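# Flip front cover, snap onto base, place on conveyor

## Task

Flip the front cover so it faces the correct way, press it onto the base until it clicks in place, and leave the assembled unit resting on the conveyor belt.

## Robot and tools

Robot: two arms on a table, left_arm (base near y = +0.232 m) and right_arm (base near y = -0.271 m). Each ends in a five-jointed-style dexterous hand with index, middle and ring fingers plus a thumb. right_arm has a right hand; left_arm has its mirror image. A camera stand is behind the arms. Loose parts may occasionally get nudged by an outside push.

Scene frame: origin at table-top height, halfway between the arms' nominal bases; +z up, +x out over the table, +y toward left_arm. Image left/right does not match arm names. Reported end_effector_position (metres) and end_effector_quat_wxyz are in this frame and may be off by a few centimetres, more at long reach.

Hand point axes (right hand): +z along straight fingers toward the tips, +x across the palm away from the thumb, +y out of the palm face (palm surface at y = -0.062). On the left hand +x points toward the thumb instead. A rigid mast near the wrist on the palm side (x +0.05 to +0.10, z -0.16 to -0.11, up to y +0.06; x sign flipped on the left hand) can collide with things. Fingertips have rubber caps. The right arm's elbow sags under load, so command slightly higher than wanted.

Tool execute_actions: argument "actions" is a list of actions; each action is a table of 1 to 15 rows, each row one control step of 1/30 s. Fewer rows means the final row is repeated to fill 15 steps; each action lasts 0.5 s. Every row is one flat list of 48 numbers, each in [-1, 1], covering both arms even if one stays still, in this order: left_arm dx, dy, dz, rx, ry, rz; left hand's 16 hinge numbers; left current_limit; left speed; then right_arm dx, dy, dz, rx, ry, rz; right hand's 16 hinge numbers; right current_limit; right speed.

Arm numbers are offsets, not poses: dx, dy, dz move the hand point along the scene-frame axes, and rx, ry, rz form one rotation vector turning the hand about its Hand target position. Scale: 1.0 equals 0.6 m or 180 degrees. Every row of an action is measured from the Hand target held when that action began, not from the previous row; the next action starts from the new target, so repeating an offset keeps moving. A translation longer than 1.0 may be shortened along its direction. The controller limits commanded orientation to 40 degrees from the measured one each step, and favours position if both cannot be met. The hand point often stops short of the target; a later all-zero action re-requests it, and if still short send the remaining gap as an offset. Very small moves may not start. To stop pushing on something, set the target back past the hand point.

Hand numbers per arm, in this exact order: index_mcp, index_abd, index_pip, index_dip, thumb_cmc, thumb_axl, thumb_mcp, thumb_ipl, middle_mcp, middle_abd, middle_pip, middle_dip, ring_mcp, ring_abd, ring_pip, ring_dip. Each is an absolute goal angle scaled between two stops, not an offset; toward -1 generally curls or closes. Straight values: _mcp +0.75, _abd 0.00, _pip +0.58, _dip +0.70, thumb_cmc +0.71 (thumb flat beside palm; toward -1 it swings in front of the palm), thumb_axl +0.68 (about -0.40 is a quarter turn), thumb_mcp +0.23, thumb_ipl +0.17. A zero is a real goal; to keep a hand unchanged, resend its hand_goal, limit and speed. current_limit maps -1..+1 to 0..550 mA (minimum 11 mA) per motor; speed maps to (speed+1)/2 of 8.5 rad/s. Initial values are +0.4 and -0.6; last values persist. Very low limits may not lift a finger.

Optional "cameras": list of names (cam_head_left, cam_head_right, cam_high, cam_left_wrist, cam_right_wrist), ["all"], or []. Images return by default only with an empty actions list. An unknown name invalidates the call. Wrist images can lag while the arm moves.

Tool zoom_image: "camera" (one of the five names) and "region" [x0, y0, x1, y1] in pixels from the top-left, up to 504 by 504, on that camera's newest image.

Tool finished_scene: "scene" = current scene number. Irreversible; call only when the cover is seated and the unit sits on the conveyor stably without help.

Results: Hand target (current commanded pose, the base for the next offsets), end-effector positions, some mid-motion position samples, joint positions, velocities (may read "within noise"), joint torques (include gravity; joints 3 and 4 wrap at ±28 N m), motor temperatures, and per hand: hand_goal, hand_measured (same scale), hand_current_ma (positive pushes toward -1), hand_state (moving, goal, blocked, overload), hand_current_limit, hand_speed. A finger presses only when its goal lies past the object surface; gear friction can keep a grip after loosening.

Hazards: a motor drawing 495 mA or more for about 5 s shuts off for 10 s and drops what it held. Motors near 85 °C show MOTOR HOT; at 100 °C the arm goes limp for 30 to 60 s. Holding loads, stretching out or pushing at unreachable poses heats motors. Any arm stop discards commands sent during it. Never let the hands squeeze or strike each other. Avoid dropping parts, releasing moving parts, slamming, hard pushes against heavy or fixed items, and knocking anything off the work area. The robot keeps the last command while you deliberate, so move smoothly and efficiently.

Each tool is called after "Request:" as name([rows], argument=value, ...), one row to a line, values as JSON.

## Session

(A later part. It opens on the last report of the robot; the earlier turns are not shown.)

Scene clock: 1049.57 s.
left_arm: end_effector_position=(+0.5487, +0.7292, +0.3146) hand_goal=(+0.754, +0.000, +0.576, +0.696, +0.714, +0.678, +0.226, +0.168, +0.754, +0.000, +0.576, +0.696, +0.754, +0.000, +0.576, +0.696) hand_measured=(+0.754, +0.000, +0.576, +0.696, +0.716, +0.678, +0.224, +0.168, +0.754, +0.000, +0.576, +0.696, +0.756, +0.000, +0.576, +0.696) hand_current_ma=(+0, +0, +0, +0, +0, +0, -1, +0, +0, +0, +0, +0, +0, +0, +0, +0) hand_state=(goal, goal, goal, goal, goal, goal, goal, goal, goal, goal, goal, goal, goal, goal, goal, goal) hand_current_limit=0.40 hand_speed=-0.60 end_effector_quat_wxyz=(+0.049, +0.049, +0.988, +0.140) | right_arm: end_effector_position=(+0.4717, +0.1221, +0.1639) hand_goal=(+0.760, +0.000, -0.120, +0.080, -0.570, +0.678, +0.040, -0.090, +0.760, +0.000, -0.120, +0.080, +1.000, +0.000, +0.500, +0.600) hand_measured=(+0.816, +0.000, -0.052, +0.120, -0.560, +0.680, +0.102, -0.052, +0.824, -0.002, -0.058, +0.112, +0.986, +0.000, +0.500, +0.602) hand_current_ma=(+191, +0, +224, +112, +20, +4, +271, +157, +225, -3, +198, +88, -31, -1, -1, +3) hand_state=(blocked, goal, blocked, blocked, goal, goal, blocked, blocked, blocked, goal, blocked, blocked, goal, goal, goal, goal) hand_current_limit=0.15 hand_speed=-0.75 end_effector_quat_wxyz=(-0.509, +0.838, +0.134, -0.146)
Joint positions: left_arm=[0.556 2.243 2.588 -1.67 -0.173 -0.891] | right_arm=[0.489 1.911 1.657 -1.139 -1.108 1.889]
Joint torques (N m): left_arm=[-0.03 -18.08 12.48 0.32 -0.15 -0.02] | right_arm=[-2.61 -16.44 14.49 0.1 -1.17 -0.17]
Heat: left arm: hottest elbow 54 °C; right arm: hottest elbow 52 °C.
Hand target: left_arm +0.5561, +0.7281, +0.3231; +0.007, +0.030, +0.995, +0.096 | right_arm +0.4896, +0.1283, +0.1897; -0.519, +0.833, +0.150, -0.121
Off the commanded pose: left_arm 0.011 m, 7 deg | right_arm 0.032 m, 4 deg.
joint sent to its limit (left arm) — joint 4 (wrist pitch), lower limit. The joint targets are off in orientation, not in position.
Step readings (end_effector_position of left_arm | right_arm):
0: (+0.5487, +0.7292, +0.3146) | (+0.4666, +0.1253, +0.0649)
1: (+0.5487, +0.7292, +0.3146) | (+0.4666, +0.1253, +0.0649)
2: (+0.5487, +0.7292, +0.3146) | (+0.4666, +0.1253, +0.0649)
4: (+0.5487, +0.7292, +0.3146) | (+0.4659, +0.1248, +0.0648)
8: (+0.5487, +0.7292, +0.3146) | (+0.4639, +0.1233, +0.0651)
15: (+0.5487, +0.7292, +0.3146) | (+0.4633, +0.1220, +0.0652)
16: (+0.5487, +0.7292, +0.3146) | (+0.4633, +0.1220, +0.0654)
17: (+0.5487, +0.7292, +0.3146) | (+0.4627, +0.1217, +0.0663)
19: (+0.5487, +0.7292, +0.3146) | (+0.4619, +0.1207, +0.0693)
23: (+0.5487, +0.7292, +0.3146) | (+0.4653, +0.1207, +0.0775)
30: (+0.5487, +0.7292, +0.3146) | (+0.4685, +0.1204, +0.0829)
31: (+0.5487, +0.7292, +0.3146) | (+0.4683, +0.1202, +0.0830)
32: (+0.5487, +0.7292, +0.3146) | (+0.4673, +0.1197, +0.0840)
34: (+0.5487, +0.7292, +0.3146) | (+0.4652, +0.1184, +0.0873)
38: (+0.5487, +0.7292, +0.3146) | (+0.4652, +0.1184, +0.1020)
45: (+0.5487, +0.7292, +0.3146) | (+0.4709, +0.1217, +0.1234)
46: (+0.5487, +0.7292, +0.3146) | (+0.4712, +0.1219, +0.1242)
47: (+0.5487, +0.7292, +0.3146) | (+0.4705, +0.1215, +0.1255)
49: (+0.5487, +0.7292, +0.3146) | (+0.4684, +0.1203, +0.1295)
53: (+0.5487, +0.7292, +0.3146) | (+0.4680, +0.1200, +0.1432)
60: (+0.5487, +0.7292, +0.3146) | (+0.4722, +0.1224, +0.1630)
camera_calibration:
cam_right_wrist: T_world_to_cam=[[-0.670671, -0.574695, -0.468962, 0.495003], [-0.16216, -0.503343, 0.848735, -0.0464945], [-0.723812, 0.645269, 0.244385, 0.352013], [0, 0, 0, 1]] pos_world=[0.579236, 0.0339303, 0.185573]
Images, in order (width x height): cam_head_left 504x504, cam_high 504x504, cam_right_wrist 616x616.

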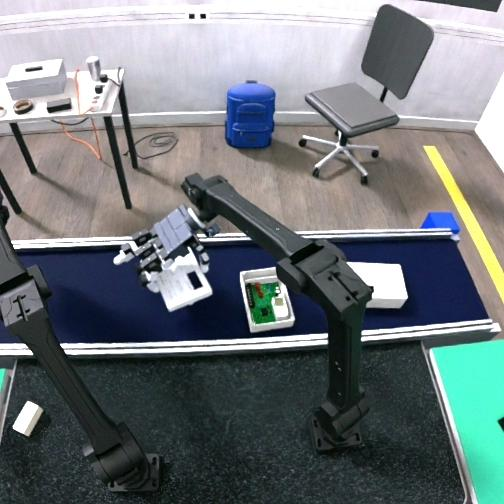

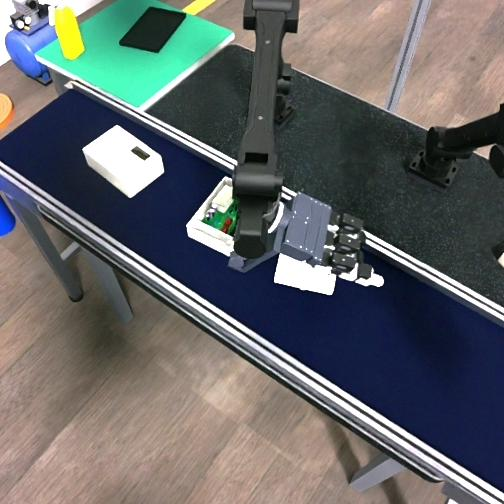

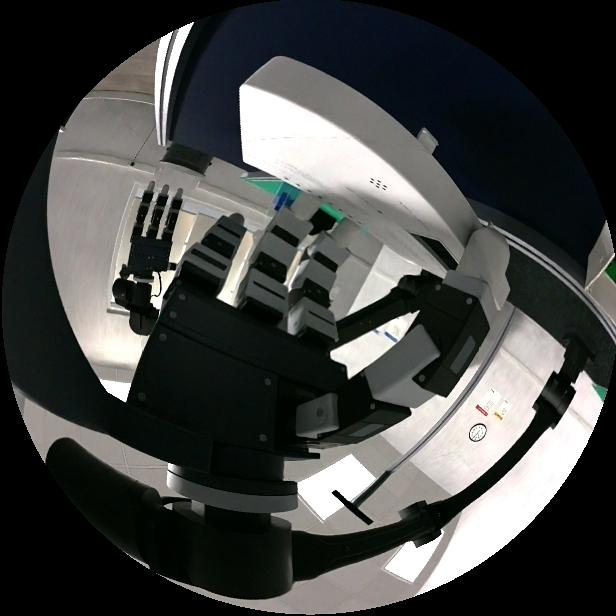

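Request:
execute_actions([
  [[0,0,0,0,0,0,0.754,0,0.576,0.696,0.714,0.678,0.226,0.168,0.754,0,0.576,0.696,0.754,0,0.576,0.696,0.4,-0.6,-0.012,-0.08,0,0,0,-0.0204,0.76,0,-0.12,0.08,-0.571,0.678,0.04,-0.09,0.76,0,-0.12,0.08,1.0,0,0.5,0.6,0.15,-0.75]],
  [[0,0,0,0,0,0,0.754,0,0.576,0.696,0.714,0.678,0.226,0.168,0.754,0,0.576,0.696,0.754,0,0.576,0.696,0.4,-0.6,-0.012,-0.085,0,0,0,-0.0204,0.76,0,-0.12,0.08,-0.571,0.678,0.04,-0.09,0.76,0,-0.12,0.08,1.0,0,0.5,0.6,0.15,-0.75]],
  [[0,0,0,0,0,0,0.754,0,0.576,0.696,0.714,0.678,0.226,0.168,0.754,0,0.576,0.696,0.754,0,0.576,0.696,0.4,-0.6,-0.012,-0.085,0,0,0,-0.0204,0.76,0,-0.12,0.08,-0.571,0.678,0.04,-0.09,0.76,0,-0.12,0.08,1.0,0,0.5,0.6,0.15,-0.75]],
  [[0,0,0,0,0,0,0.754,0,0.576,0.696,0.714,0.678,0.226,0.168,0.754,0,0.576,0.696,0.754,0,0.576,0.696,0.4,-0.6,-0.012,-0.085,0,0,0,-0.0204,0.76,0,-0.12,0.08,-0.571,0.678,0.04,-0.09,0.76,0,-0.12,0.08,1.0,0,0.5,0.6,0.15,-0.75]],
], cameras=["cam_head_left"])

Scene clock: 1058.83 s.
left_arm: end_effector_position=(+0.5487, +0.7292, +0.3146) hand_goal=(+0.754, +0.000, +0.576, +0.696, +0.714, +0.678, +0.226, +0.168, +0.754, +0.000, +0.576, +0.696, +0.754, +0.000, +0.576, +0.696) hand_measured=(+0.754, +0.000, +0.576, +0.696, +0.716, +0.678, +0.224, +0.168, +0.754, +0.000, +0.576, +0.696, +0.756, +0.000, +0.576, +0.696) hand_current_ma=(+0, +0, +0, +0, +0, +0, -1, +0, +0, +0, +0, +0, +0, +0, +0, +0) hand_state=(goal, goal, goal, goal, goal, goal, goal, goal, goal, goal, goal, goal, goal, goal, goal, goal) hand_current_limit=0.40 hand_speed=-0.60 end_effector_quat_wxyz=(+0.049, +0.049, +0.988, +0.140) | right_arm: end_effector_position=(+0.4666, -0.0757, +0.1855) hand_goal=(+0.760, +0.000, -0.120, +0.080, -0.570, +0.678, +0.040, -0.090, +0.760, +0.000, -0.120, +0.080, +1.000, +0.000, +0.500, +0.600) hand_measured=(+0.816, +0.000, -0.052, +0.120, -0.558, +0.680, +0.102, -0.052, +0.822, -0.002, -0.058, +0.112, +0.986, +0.000, +0.500, +0.602) hand_current_ma=(+188, +0, +220, +112, +27, +5, +278, +159, +213, -4, +198, +88, -31, -1, -1, +3) hand_state=(blocked, goal, blocked, blocked, goal, goal, blocked, blocked, blocked, goal, blocked, blocked, goal, goal, goal, goal) hand_current_limit=0.15 hand_speed=-0.75 end_effector_quat_wxyz=(-0.527, +0.847, +0.035, -0.052)
Joint positions: left_arm=[0.556 2.243 2.588 -1.67 -0.173 -0.891] | right_arm=[0.133 1.626 1.328 -1.212 -1.116 1.696]
Joint torques (N m): left_arm=[-0.03 -18.08 12.48 0.31 -0.14 -0.02] | right_arm=[-1.55 -12.51 8.35 -0.06 -1.37 -0.18]
Heat: left arm: hottest elbow 54 °C; right arm: hottest elbow 53 °C.
Hand target: left_arm +0.5561, +0.7281, +0.3231; +0.007, +0.030, +0.995, +0.096 | right_arm +0.4607, -0.0727, +0.1896; -0.530, +0.845, +0.042, -0.054
Off the commanded pose: left_arm 0.011 m, 7 deg | right_arm 0.008 m, 1 deg.
joint sent to its limit (left arm) — joint 4 (wrist pitch), lower limit. The joint targets are off in orientation, not in position.
Step readings (end_effector_position of left_arm | right_arm):
0: (+0.5487, +0.7292, +0.3146) | (+0.4716, +0.1221, +0.1639)
1: (+0.5487, +0.7292, +0.3146) | (+0.4718, +0.1219, +0.1639)
2: (+0.5487, +0.7292, +0.3146) | (+0.4723, +0.1214, +0.1645)
4: (+0.5487, +0.7292, +0.3146) | (+0.4734, +0.1167, +0.1668)
8: (+0.5487, +0.7292, +0.3146) | (+0.4760, +0.0958, +0.1768)
15: (+0.5487, +0.7292, +0.3146) | (+0.4881, +0.0770, +0.1918)
16: (+0.5487, +0.7292, +0.3146) | (+0.4880, +0.0767, +0.1912)
17: (+0.5487, +0.7292, +0.3146) | (+0.4870, +0.0750, +0.1897)
19: (+0.5487, +0.7292, +0.3146) | (+0.4790, +0.0670, +0.1843)
23: (+0.5487, +0.7292, +0.3146) | (+0.4702, +0.0466, +0.1781)
30: (+0.5487, +0.7292, +0.3146) | (+0.4801, +0.0278, +0.1850)
31: (+0.5487, +0.7292, +0.3146) | (+0.4802, +0.0272, +0.1855)
32: (+0.5487, +0.7292, +0.3146) | (+0.4797, +0.0248, +0.1853)
34: (+0.5487, +0.7292, +0.3146) | (+0.4732, +0.0173, +0.1833)
38: (+0.5487, +0.7292, +0.3146) | (+0.4669, -0.0043, +0.1821)
45: (+0.5487, +0.7292, +0.3146) | (+0.4759, -0.0235, +0.1862)
46: (+0.5487, +0.7292, +0.3146) | (+0.4755, -0.0238, +0.1858)
47: (+0.5487, +0.7292, +0.3146) | (+0.4748, -0.0256, +0.1853)
49: (+0.5487, +0.7292, +0.3146) | (+0.4684, -0.0323, +0.1833)
53: (+0.5487, +0.7292, +0.3146) | (+0.4609, -0.0554, +0.1824)
60: (+0.5487, +0.7292, +0.3146) | (+0.4670, -0.0754, +0.1858)
Images, in order (width x height): cam_head_left 504x504.

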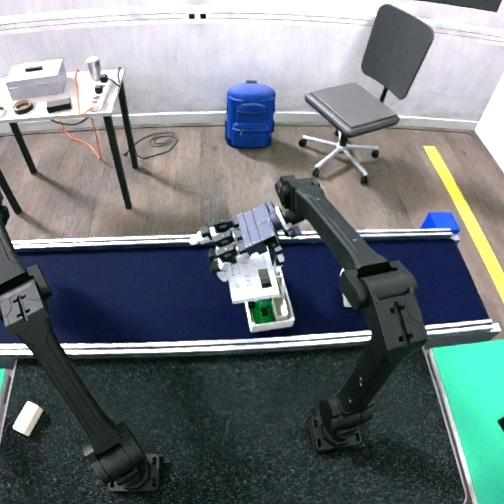

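Request:
execute_actions([
  [[0,0,0,0,0,0,0.754,0,0.576,0.696,0.714,0.678,0.226,0.168,0.754,0,0.576,0.696,0.754,0,0.576,0.696,0.4,-0.6,-0.012,-0.09,-0.01,0,0,-0.0204,0.76,0,-0.12,0.08,-0.571,0.678,0.04,-0.09,0.76,0,-0.12,0.08,1.0,0,0.5,0.6,0.15,-0.75]],
  [[0,0,0,0,0,0,0.754,0,0.576,0.696,0.714,0.678,0.226,0.168,0.754,0,0.576,0.696,0.754,0,0.576,0.696,0.4,-0.6,-0.007,0,-0.04,0,0,0,0.76,0,-0.12,0.08,-0.571,0.678,0.04,-0.09,0.76,0,-0.12,0.08,1.0,0,0.5,0.6,0.15,-0.75]],
], cameras=["cam_head_left","cam_head_right","cam_high","cam_right_wrist"])

Request:
zoom_image(camera="cam_head_left", region=[200, 230, 320, 350])

Request:
zoom_image(camera="cam_high", region=[160, 160, 280, 280])

Scene clock: 1064.10 s.
left_arm: end_effector_position=(+0.5487, +0.7292, +0.3146) hand_goal=(+0.754, +0.000, +0.576, +0.696, +0.714, +0.678, +0.226, +0.168, +0.754, +0.000, +0.576, +0.696, +0.754, +0.000, +0.576, +0.696) hand_measured=(+0.754, +0.000, +0.576, +0.696, +0.716, +0.678, +0.224, +0.168, +0.754, +0.000, +0.576, +0.696, +0.756, +0.000, +0.576, +0.696) hand_current_ma=(+0, +0, +0, +0, +0, +0, -1, +0, +0, +0, +0, +0, +0, +0, +0, +0) hand_state=(goal, goal, goal, goal, goal, goal, goal, goal, goal, goal, goal, goal, goal, goal, goal, goal) hand_current_limit=0.40 hand_speed=-0.60 end_effector_quat_wxyz=(+0.049, +0.049, +0.988, +0.140) | right_arm: end_effector_position=(+0.4516, -0.1302, +0.1628) hand_goal=(+0.760, +0.000, -0.120, +0.080, -0.570, +0.678, +0.040, -0.090, +0.760, +0.000, -0.120, +0.080, +1.000, +0.000, +0.500, +0.600) hand_measured=(+0.816, +0.000, -0.054, +0.120, -0.558, +0.682, +0.102, -0.052, +0.820, -0.004, -0.058, +0.112, +0.986, +0.000, +0.500, +0.602) hand_current_ma=(+186, +0, +219, +112, +29, +6, +279, +159, +210, -4, +198, +88, -31, -1, -1, +3) hand_state=(blocked, goal, blocked, blocked, goal, goal, blocked, blocked, blocked, goal, blocked, blocked, goal, goal, goal, goal) hand_current_limit=0.15 hand_speed=-0.75 end_effector_quat_wxyz=(-0.530, +0.847, +0.008, -0.037)
Joint positions: left_arm=[0.556 2.243 2.588 -1.67 -0.173 -0.891] | right_arm=[0.016 1.597 1.229 -1.257 -1.119 1.571]
Joint torques (N m): left_arm=[-0.03 -18.02 12.46 0.31 -0.14 -0.02] | right_arm=[-1.49 -10.64 7.58 0.5 -1.29 -0.17]
Heat: left arm: hottest elbow 54 °C; right arm: hottest elbow 53 °C.
Hand target: left_arm +0.5561, +0.7281, +0.3231; +0.007, +0.030, +0.995, +0.096 | right_arm +0.4494, -0.1267, +0.1597; -0.531, +0.846, +0.015, -0.036
Off the commanded pose: left_arm 0.011 m, 7 deg | right_arm 0.005 m, 1 deg.
joint sent to its limit (left arm) — joint 4 (wrist pitch), lower limit. The joint targets are off in orientation, not in position.
Step readings (end_effector_position of left_arm | right_arm):
0: (+0.5487, +0.7292, +0.3146) | (+0.4667, -0.0757, +0.1855)
1: (+0.5487, +0.7292, +0.3146) | (+0.4667, -0.0757, +0.1855)
2: (+0.5487, +0.7292, +0.3146) | (+0.4656, -0.0773, +0.1851)
4: (+0.5487, +0.7292, +0.3146) | (+0.4610, -0.0836, +0.1831)
8: (+0.5487, +0.7292, +0.3146) | (+0.4552, -0.1106, +0.1795)
15: (+0.5487, +0.7292, +0.3146) | (+0.4587, -0.1305, +0.1794)
16: (+0.5487, +0.7292, +0.3146) | (+0.4585, -0.1302, +0.1793)
17: (+0.5487, +0.7292, +0.3146) | (+0.4580, -0.1299, +0.1785)
19: (+0.5487, +0.7292, +0.3146) | (+0.4564, -0.1298, +0.1748)
23: (+0.5487, +0.7292, +0.3146) | (+0.4508, -0.1302, +0.1653)
30: (+0.5487, +0.7292, +0.3146) | (+0.4512, -0.1302, +0.1629)
camera_calibration:
cam_right_wrist: T_world_to_cam=[[-0.794838, -0.3205, -0.515279, 0.432718], [-0.362765, -0.429742, 0.826875, -0.0721406], [-0.486451, 0.844157, 0.225309, 0.422415], [0, 0, 0, 1]] pos_world=[0.523254, -0.248901, 0.187448]
Images, in order (width x height): cam_head_left 504x504, cam_head_right 504x504, cam_high 504x504, cam_right_wrist 616x616.

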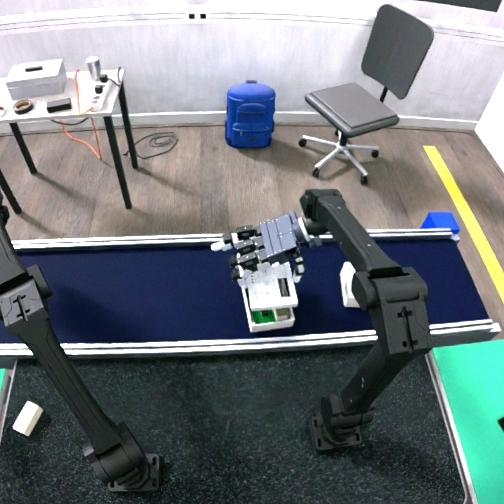

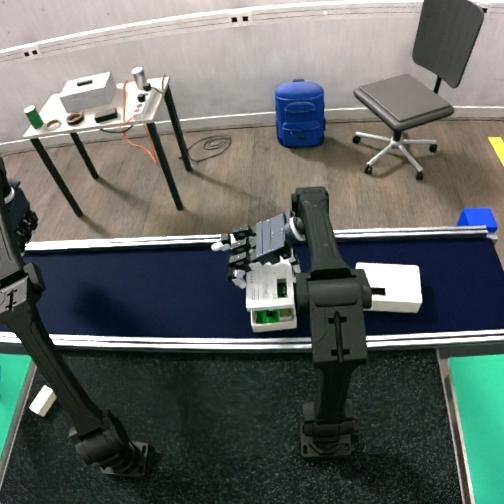

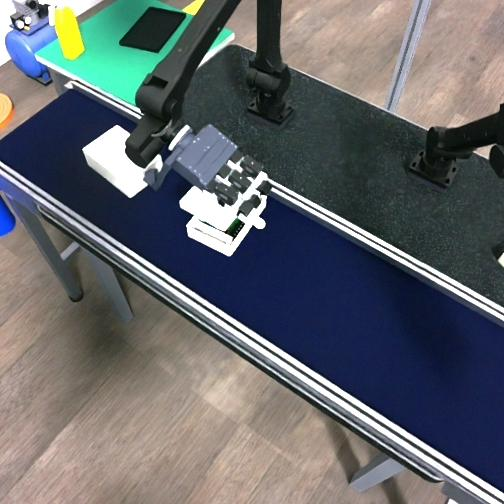

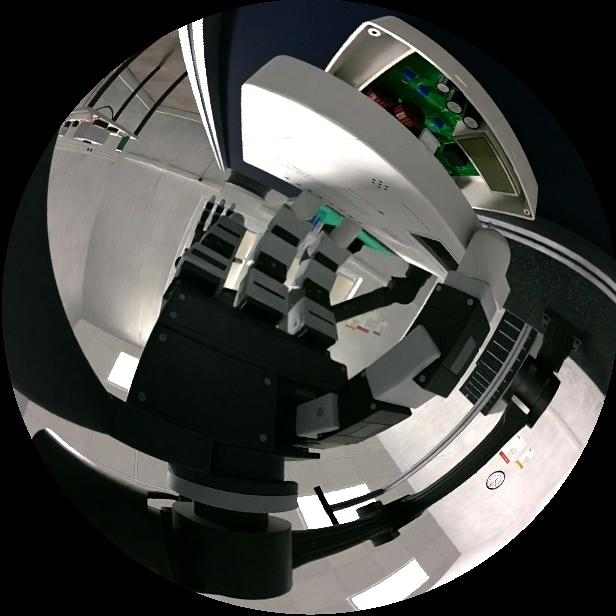

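Scaled by 4.200.

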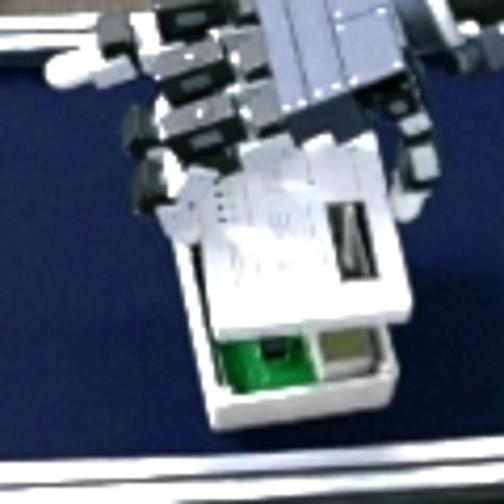

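Scaled by 4.200.

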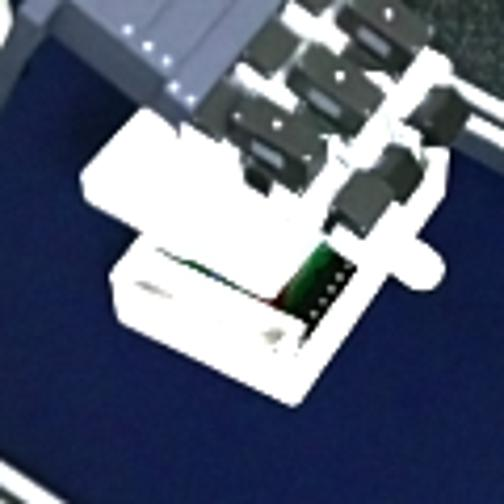

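Request:
zoom_image(camera="cam_head_left", region=[240, 270, 310, 340])

Request:
zoom_image(camera="cam_head_right", region=[235, 265, 310, 340])

Scaled by 7.200.

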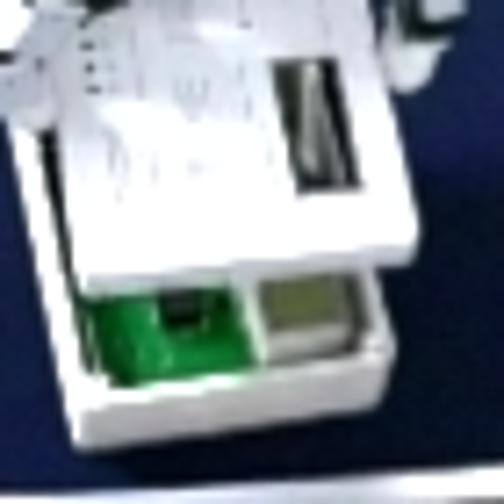

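Scaled by 6.720.

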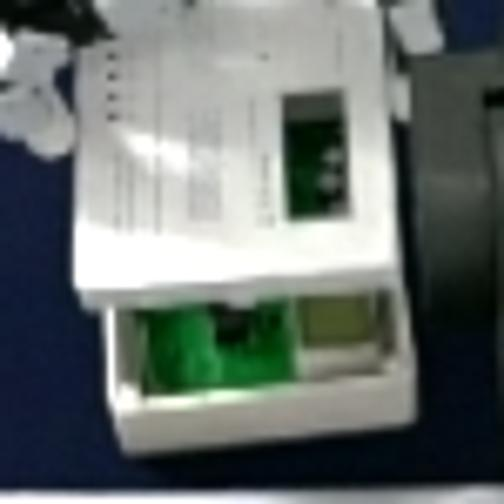

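Request:
zoom_image(camera="cam_high", region=[170, 180, 250, 260])

Scaled by 6.300.

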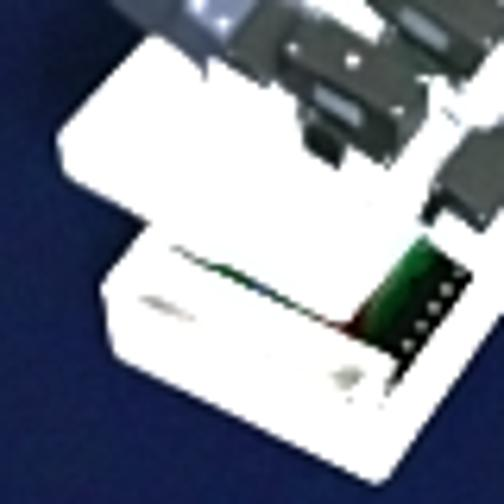

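Request:
execute_actions([
  [[0,0,0,0,0,0,0.754,0,0.576,0.696,0.714,0.678,0.226,0.168,0.754,0,0.576,0.696,0.754,0,0.576,0.696,0.4,-0.6,0,0,-0.045,0,0,0.0055,0.76,0,-0.12,0.08,-0.571,0.678,0.04,-0.09,0.76,0,-0.12,0.08,1.0,0,0.5,0.6,0.15,-0.75]],
  [[0,0,0,0,0,0,0.754,0,0.576,0.696,0.714,0.678,0.226,0.168,0.754,0,0.576,0.696,0.754,0,0.576,0.696,0.4,-0.6,0,0,-0.045,0,0,0,0.76,0,-0.12,0.08,-0.571,0.678,0.04,-0.09,0.76,0,-0.12,0.08,1.0,0,0.5,0.6,0.15,-0.75]],
], cameras=["cam_head_left","cam_head_right","cam_high","cam_right_wrist"])

Request:
zoom_image(camera="cam_head_left", region=[240, 270, 310, 340])

Request:
zoom_image(camera="cam_head_right", region=[235, 265, 310, 340])

Request:
zoom_image(camera="cam_high", region=[170, 180, 270, 280])

Scene clock: 1092.97 s.
left_arm: end_effector_position=(+0.5487, +0.7292, +0.3146) hand_goal=(+0.754, +0.000, +0.576, +0.696, +0.714, +0.678, +0.226, +0.168, +0.754, +0.000, +0.576, +0.696, +0.754, +0.000, +0.576, +0.696) hand_measured=(+0.754, +0.000, +0.576, +0.696, +0.716, +0.678, +0.224, +0.168, +0.754, +0.000, +0.576, +0.696, +0.756, +0.000, +0.576, +0.696) hand_current_ma=(+0, +0, +0, +0, +0, +0, -1, +0, +0, +0, +0, +0, +0, +0, +0, +0) hand_state=(goal, goal, goal, goal, goal, goal, goal, goal, goal, goal, goal, goal, goal, goal, goal, goal) hand_current_limit=0.40 hand_speed=-0.60 end_effector_quat_wxyz=(+0.049, +0.049, +0.988, +0.140) | right_arm: end_effector_position=(+0.4516, -0.1303, +0.1122) hand_goal=(+0.760, +0.000, -0.120, +0.080, -0.570, +0.678, +0.040, -0.090, +0.760, +0.000, -0.120, +0.080, +1.000, +0.000, +0.500, +0.600) hand_measured=(+0.816, +0.000, -0.054, +0.120, -0.556, +0.682, +0.102, -0.052, +0.820, -0.004, -0.058, +0.112, +0.986, +0.000, +0.500, +0.602) hand_current_ma=(+186, +0, +219, +112, +29, +6, +279, +159, +210, -4, +198, +88, -31, -1, -1, +3) hand_state=(blocked, goal, blocked, blocked, goal, goal, blocked, blocked, blocked, goal, blocked, blocked, goal, goal, goal, goal) hand_current_limit=0.15 hand_speed=-0.75 end_effector_quat_wxyz=(-0.530, +0.847, +0.019, -0.037)
Joint positions: left_arm=[0.556 2.243 2.588 -1.67 -0.173 -0.891] | right_arm=[0.017 1.659 1.161 -1.152 -1.119 1.531]
Joint torques (N m): left_arm=[0.03 -18.02 12.46 0.31 -0.15 -0.02] | right_arm=[-1.49 -10.11 7.24 0.44 -1.23 -0.14]
Heat: left arm: hottest elbow 54 °C; right arm: hottest elbow 50 °C.
Hand target: left_arm +0.5561, +0.7281, +0.3231; +0.007, +0.030, +0.995, +0.096 | right_arm +0.4493, -0.1268, +0.1057; -0.531, +0.846, +0.022, -0.041
Off the commanded pose: left_arm 0.011 m, 7 deg | right_arm 0.008 m, 1 deg.
joint sent to its limit (left arm) — joint 4 (wrist pitch), lower limit. The joint targets are off in orientation, not in position.
Step readings (end_effector_position of left_arm | right_arm):
0: (+0.5487, +0.7292, +0.3146) | (+0.4516, -0.1302, +0.1628)
1: (+0.5487, +0.7292, +0.3146) | (+0.4517, -0.1302, +0.1628)
2: (+0.5487, +0.7292, +0.3146) | (+0.4521, -0.1302, +0.1620)
4: (+0.5487, +0.7292, +0.3146) | (+0.4523, -0.1303, +0.1588)
8: (+0.5487, +0.7292, +0.3146) | (+0.4505, -0.1303, +0.1485)
15: (+0.5487, +0.7292, +0.3146) | (+0.4509, -0.1302, +0.1405)
16: (+0.5487, +0.7292, +0.3146) | (+0.4512, -0.1302, +0.1405)
17: (+0.5487, +0.7292, +0.3146) | (+0.4520, -0.1302, +0.1395)
19: (+0.5487, +0.7292, +0.3146) | (+0.4531, -0.1302, +0.1354)
23: (+0.5487, +0.7292, +0.3146) | (+0.4519, -0.1302, +0.1218)
30: (+0.5487, +0.7292, +0.3146) | (+0.4511, -0.1303, +0.1123)
camera_calibration:
cam_right_wrist: T_world_to_cam=[[-0.783111, -0.333915, -0.52463, 0.400673], [-0.364023, -0.437849, 0.822055, -0.0302725], [-0.504206, 0.834739, 0.221332, 0.441089], [0, 0, 0, 1]] pos_world=[0.525152, -0.247658, 0.137464]
Images, in order (width x height): cam_head_left 504x504, cam_head_right 504x504, cam_high 504x504, cam_right_wrist 616x616.

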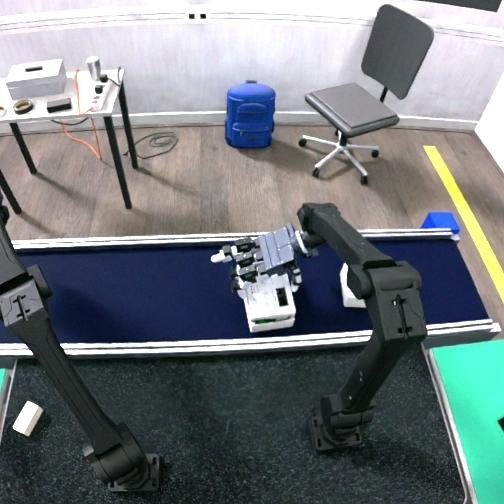

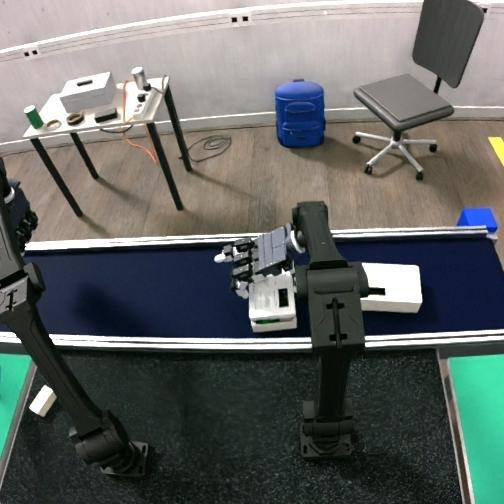

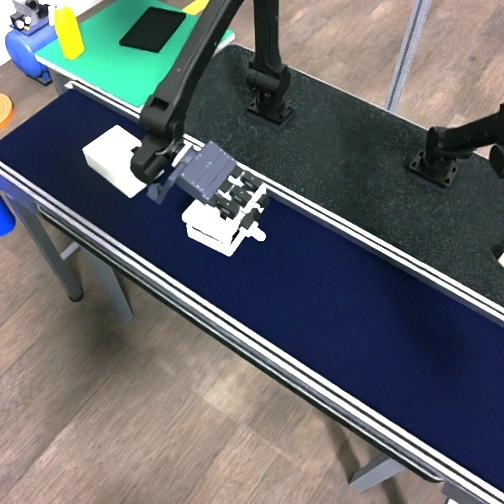

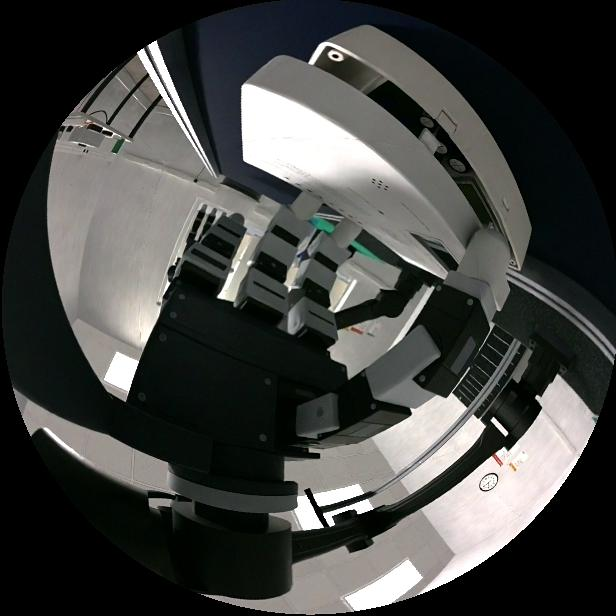

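Scaled by 7.200.

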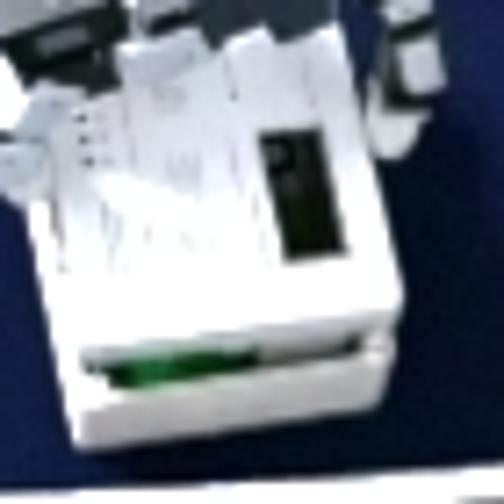

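Scaled by 6.720.

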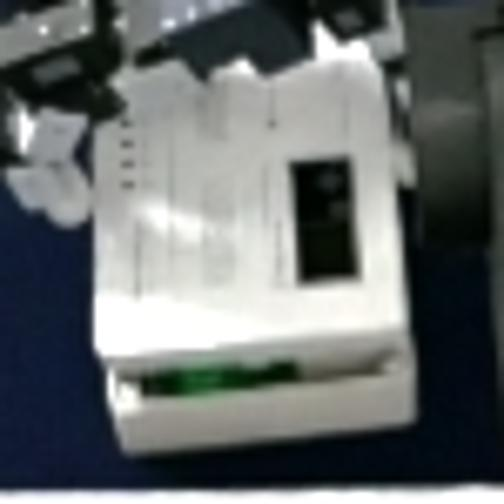

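Scaled by 5.040.

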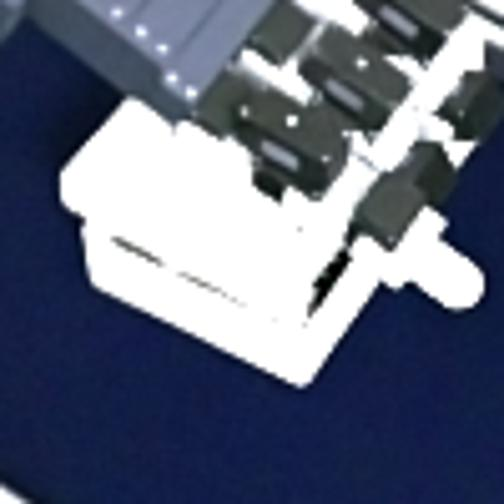

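Request:
execute_actions([
  [[0,0,0,0,0,0,0.754,0,0.576,0.696,0.714,0.678,0.226,0.168,0.754,0,0.576,0.696,0.754,0,0.576,0.696,0.4,-0.6,0,0,-0.018,0,0,0,0.76,0,-0.12,0.08,-0.571,0.678,0.04,-0.09,0.76,0,-0.12,0.08,1.0,0,0.5,0.6,0.15,-0.75]],
], cameras=["cam_head_left","cam_head_right","cam_high","cam_right_wrist"])

Request:
zoom_image(camera="cam_head_left", region=[240, 270, 310, 340])

Request:
zoom_image(camera="cam_head_right", region=[235, 265, 310, 340])

Request:
zoom_image(camera="cam_high", region=[170, 180, 270, 280])

Request:
zoom_image(camera="cam_right_wrist", region=[230, 20, 560, 300])

Scene clock: 1103.60 s.
left_arm: end_effector_position=(+0.5487, +0.7292, +0.3146) hand_goal=(+0.754, +0.000, +0.576, +0.696, +0.714, +0.678, +0.226, +0.168, +0.754, +0.000, +0.576, +0.696, +0.754, +0.000, +0.576, +0.696) hand_measured=(+0.754, +0.000, +0.576, +0.696, +0.716, +0.678, +0.224, +0.168, +0.754, +0.000, +0.576, +0.696, +0.756, +0.000, +0.576, +0.696) hand_current_ma=(+0, +0, +0, +0, +0, +0, -1, +0, +0, +0, +0, +0, +0, +0, +0, +0) hand_state=(goal, goal, goal, goal, goal, goal, goal, goal, goal, goal, goal, goal, goal, goal, goal, goal) hand_current_limit=0.40 hand_speed=-0.60 end_effector_quat_wxyz=(+0.049, +0.049, +0.988, +0.140) | right_arm: end_effector_position=(+0.4531, -0.1302, +0.1044) hand_goal=(+0.760, +0.000, -0.120, +0.080, -0.570, +0.678, +0.040, -0.090, +0.760, +0.000, -0.120, +0.080, +1.000, +0.000, +0.500, +0.600) hand_measured=(+0.816, +0.000, -0.054, +0.120, -0.556, +0.682, +0.102, -0.052, +0.820, -0.004, -0.058, +0.112, +0.986, +0.000, +0.500, +0.602) hand_current_ma=(+186, +0, +219, +112, +29, +6, +279, +159, +210, -4, +198, +88, -31, -1, -1, +3) hand_state=(blocked, goal, blocked, blocked, goal, goal, blocked, blocked, blocked, goal, blocked, blocked, goal, goal, goal, goal) hand_current_limit=0.15 hand_speed=-0.75 end_effector_quat_wxyz=(-0.530, +0.847, +0.021, -0.034)
Joint positions: left_arm=[0.556 2.243 2.588 -1.67 -0.173 -0.891] | right_arm=[0.017 1.668 1.151 -1.124 -1.119 1.531]
Joint torques (N m): left_arm=[0.03 -17.96 12.48 0.32 -0.15 -0.02] | right_arm=[-1.49 -9.7 6.9 0.44 -1.23 -0.14]
Motor temperatures (°C): left_arm=[28 46 55 29 29 28] | right_arm=[27 36 49 25 33 25]
Heat: left arm: hottest elbow 55 °C; right arm: hottest elbow 49 °C.
Hand target: left_arm +0.5561, +0.7281, +0.3231; +0.007, +0.030, +0.995, +0.096 | right_arm +0.4493, -0.1268, +0.0949; -0.531, +0.846, +0.022, -0.041
Off the commanded pose: left_arm 0.011 m, 7 deg | right_arm 0.011 m, 1 deg.
joint sent to its limit (left arm) — joint 4 (wrist pitch), lower limit. The joint targets are off in orientation, not in position.
Step readings (end_effector_position of left_arm | right_arm):
0: (+0.5487, +0.7292, +0.3146) | (+0.4517, -0.1303, +0.1122)
1: (+0.5487, +0.7292, +0.3146) | (+0.4519, -0.1302, +0.1122)
2: (+0.5487, +0.7292, +0.3146) | (+0.4524, -0.1302, +0.1121)
4: (+0.5487, +0.7292, +0.3146) | (+0.4534, -0.1302, +0.1111)
8: (+0.5487, +0.7292, +0.3146) | (+0.4534, -0.1302, +0.1076)
15: (+0.5487, +0.7292, +0.3146) | (+0.4529, -0.1302, +0.1044)
camera_calibration:
cam_right_wrist: T_world_to_cam=[[-0.779051, -0.333748, -0.530746, 0.396539], [-0.370293, -0.438181, 0.819073, -0.0201902], [-0.505927, 0.834631, 0.217781, 0.444573], [0, 0, 0, 1]] pos_world=[0.526369, -0.247557, 0.130179]
Images, in order (width x height): cam_head_left 504x504, cam_head_right 504x504, cam_high 504x504, cam_right_wrist 616x616.

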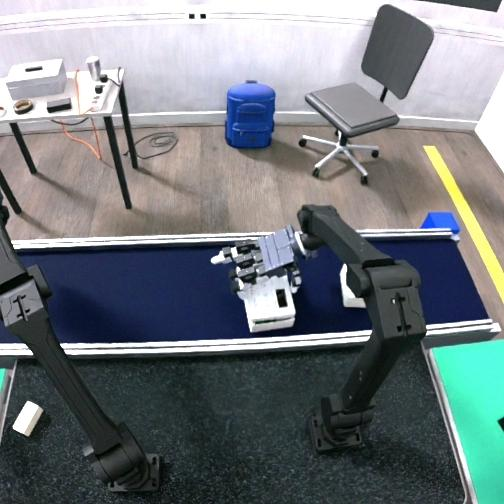

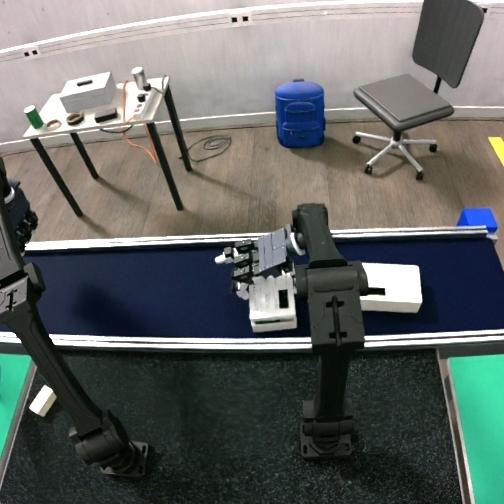

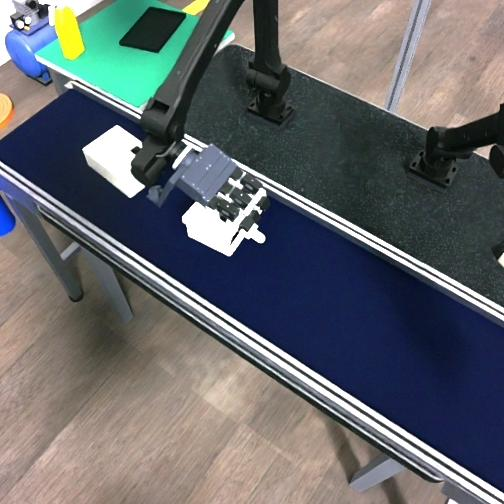

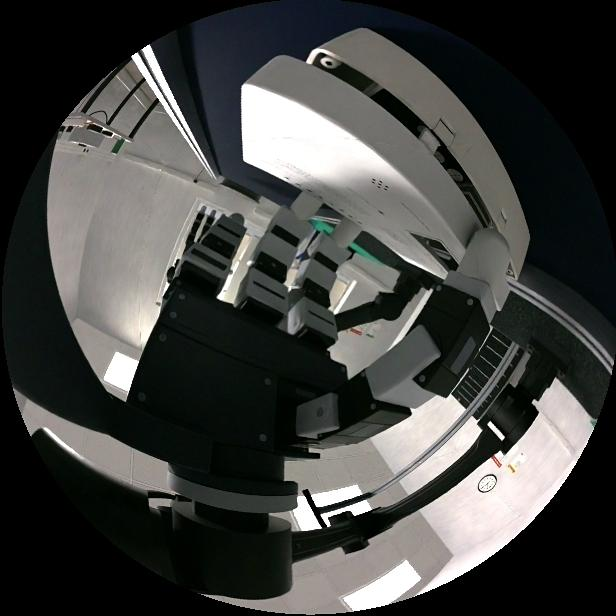

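Scaled by 7.200.

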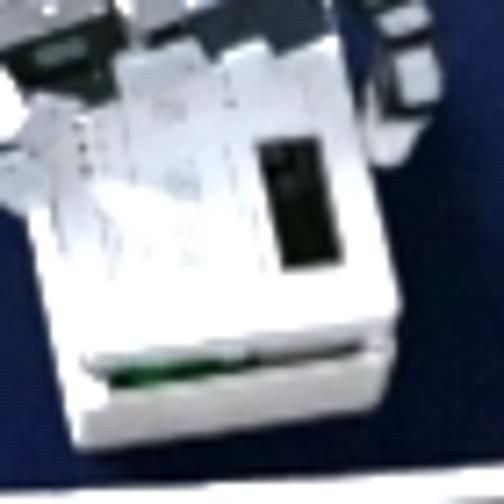

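Scaled by 6.720.

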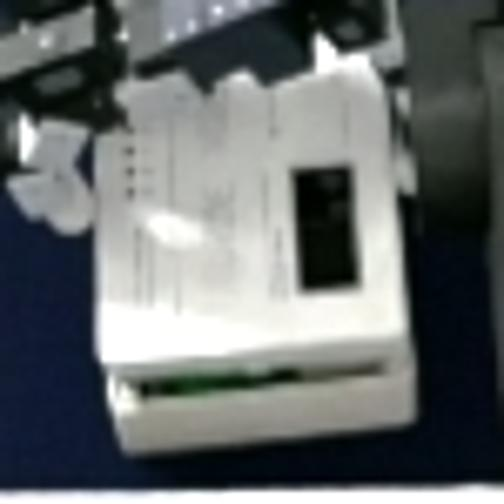

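Scaled by 5.040.

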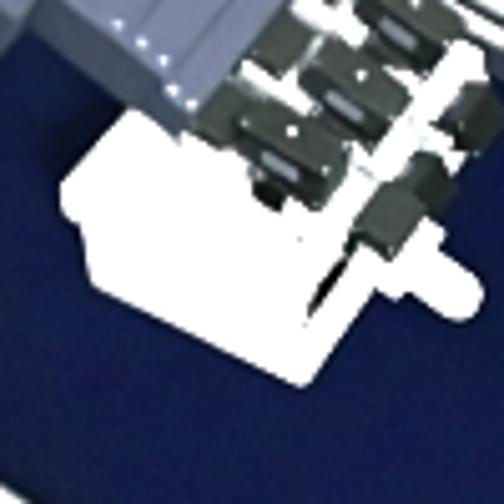

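Scaled by 1.527 from the camera's 616x616 image, which has a finer 880x880 frame.

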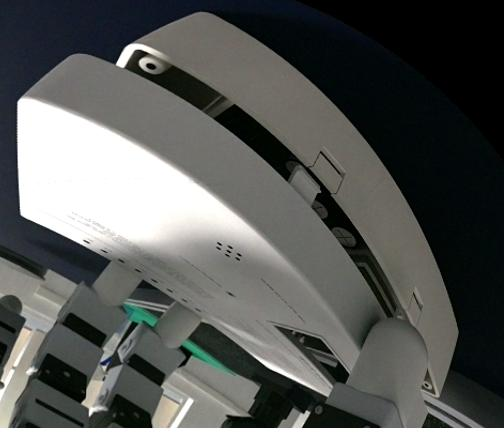

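Request:
execute_actions([
  [[0,0,0,0,0,0,0.754,0,0.576,0.696,0.714,0.678,0.226,0.168,0.754,0,0.576,0.696,0.754,0,0.576,0.696,0.4,-0.6,0,0,-0.01,0,0,0,0.76,0,-0.12,0.08,-0.571,0.678,0.04,-0.09,0.76,0,-0.12,0.08,1.0,0,0.5,0.6,0.15,-0.75]],
], cameras=["cam_head_left","cam_head_right","cam_high","cam_right_wrist"])

Request:
zoom_image(camera="cam_head_left", region=[235, 285, 305, 335])

Request:
zoom_image(camera="cam_right_wrist", region=[300, 20, 560, 300])

Request:
zoom_image(camera="cam_high", region=[175, 195, 245, 265])

Scene clock: 1155.23 s.
left_arm: end_effector_position=(+0.5487, +0.7292, +0.3146) hand_goal=(+0.754, +0.000, +0.576, +0.696, +0.714, +0.678, +0.226, +0.168, +0.754, +0.000, +0.576, +0.696, +0.754, +0.000, +0.576, +0.696) hand_measured=(+0.754, +0.000, +0.576, +0.696, +0.716, +0.678, +0.224, +0.168, +0.754, +0.000, +0.576, +0.696, +0.756, +0.000, +0.576, +0.696) hand_current_ma=(+0, +0, +0, +0, +0, +0, -1, +0, +0, +0, +0, +0, +0, +0, +0, +0) hand_state=(goal, goal, goal, goal, goal, goal, goal, goal, goal, goal, goal, goal, goal, goal, goal, goal) hand_current_limit=0.40 hand_speed=-0.60 end_effector_quat_wxyz=(+0.049, +0.049, +0.988, +0.140) | right_arm: end_effector_position=(+0.4546, -0.1301, +0.1010) hand_goal=(+0.760, +0.000, -0.120, +0.080, -0.570, +0.678, +0.040, -0.090, +0.760, +0.000, -0.120, +0.080, +1.000, +0.000, +0.500, +0.600) hand_measured=(+0.816, +0.000, -0.054, +0.118, -0.558, +0.682, +0.102, -0.052, +0.820, -0.004, -0.058, +0.112, +0.986, +0.000, +0.500, +0.602) hand_current_ma=(+186, +0, +218, +106, +27, +6, +280, +159, +209, -4, +198, +88, -31, -1, -1, +3) hand_state=(blocked, goal, blocked, blocked, goal, goal, blocked, blocked, blocked, goal, blocked, blocked, goal, goal, goal, goal) hand_current_limit=0.15 hand_speed=-0.75 end_effector_quat_wxyz=(-0.530, +0.847, +0.022, -0.031)
Joint positions: left_arm=[0.556 2.243 2.588 -1.67 -0.173 -0.891] | right_arm=[0.017 1.673 1.147 -1.11 -1.119 1.531]
Joint torques (N m): left_arm=[-0.03 -18.02 12.48 0.32 -0.15 -0.02] | right_arm=[-1.44 -9.47 6.54 0.54 -1.24 -0.15]
Motor temperatures (°C): left_arm=[28 46 55 29 29 28] | right_arm=[27 35 48 25 33 25]
Heat: left arm: hottest elbow 55 °C; right arm: hottest elbow 48 °C.
Hand target: left_arm +0.5561, +0.7281, +0.3231; +0.007, +0.030, +0.995, +0.096 | right_arm +0.4494, -0.1268, +0.0890; -0.531, +0.846, +0.022, -0.041
Off the commanded pose: left_arm 0.011 m, 7 deg | right_arm 0.014 m, 1 deg.
joint sent to its limit (left arm) — joint 4 (wrist pitch), lower limit. The joint targets are off in orientation, not in position.
Step readings (end_effector_position of left_arm | right_arm):
0: (+0.5487, +0.7292, +0.3146) | (+0.4532, -0.1302, +0.1044)
1: (+0.5487, +0.7292, +0.3146) | (+0.4532, -0.1302, +0.1044)
2: (+0.5487, +0.7292, +0.3146) | (+0.4534, -0.1302, +0.1043)
4: (+0.5487, +0.7292, +0.3146) | (+0.4545, -0.1301, +0.1037)
8: (+0.5487, +0.7292, +0.3146) | (+0.4545, -0.1301, +0.1013)
15: (+0.5487, +0.7292, +0.3146) | (+0.4546, -0.1301, +0.1010)
camera_calibration:
cam_right_wrist: T_world_to_cam=[[-0.775791, -0.333595, -0.535595, 0.395022], [-0.375279, -0.438441, 0.816661, -0.0143016], [-0.507261, 0.834556, 0.214948, 0.446901], [0, 0, 0, 1]] pos_world=[0.527783, -0.247457, 0.127191]
Images, in order (width x height): cam_head_left 504x504, cam_head_right 504x504, cam_high 504x504, cam_right_wrist 616x616.

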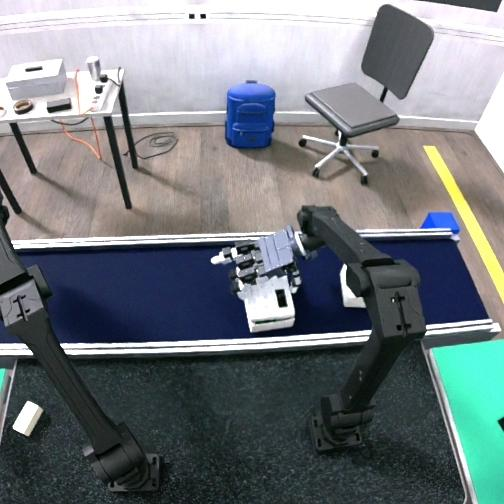

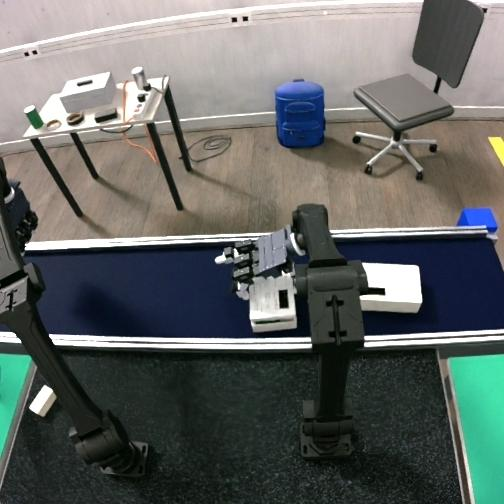

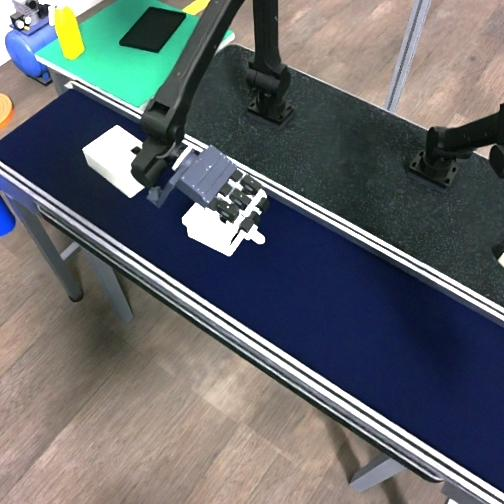

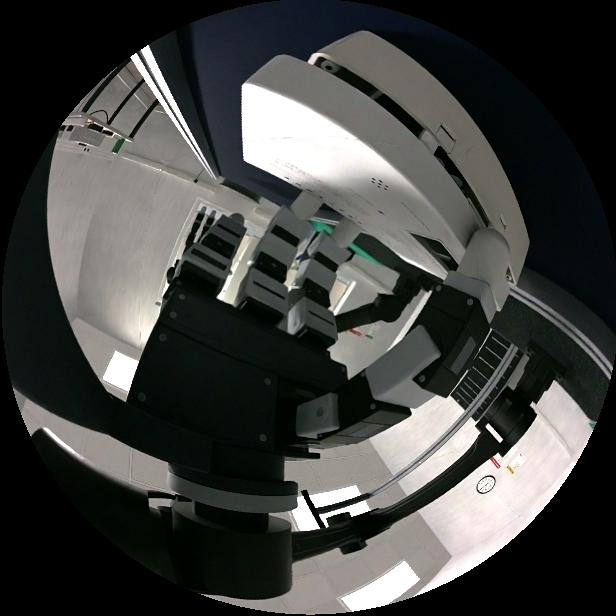

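Scaled by 7.200.

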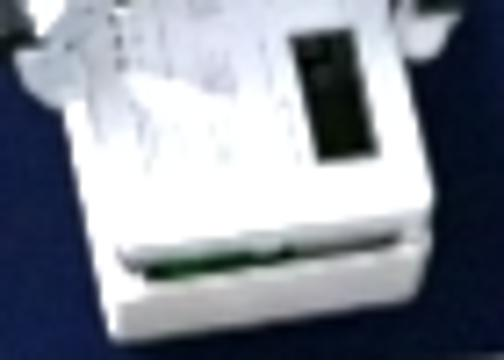

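Scaled by 1.800 from the camera's 616x616 image, which has a finer 880x880 frame.

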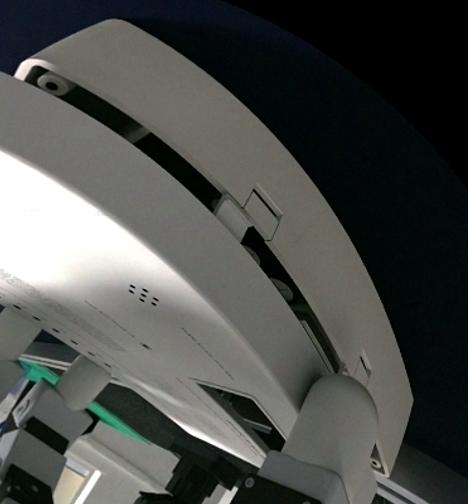

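Scaled by 7.200.

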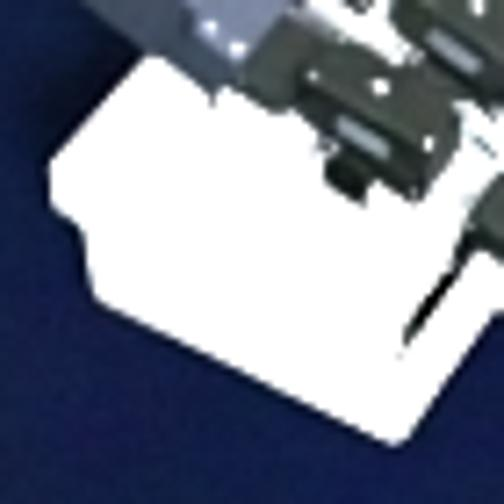

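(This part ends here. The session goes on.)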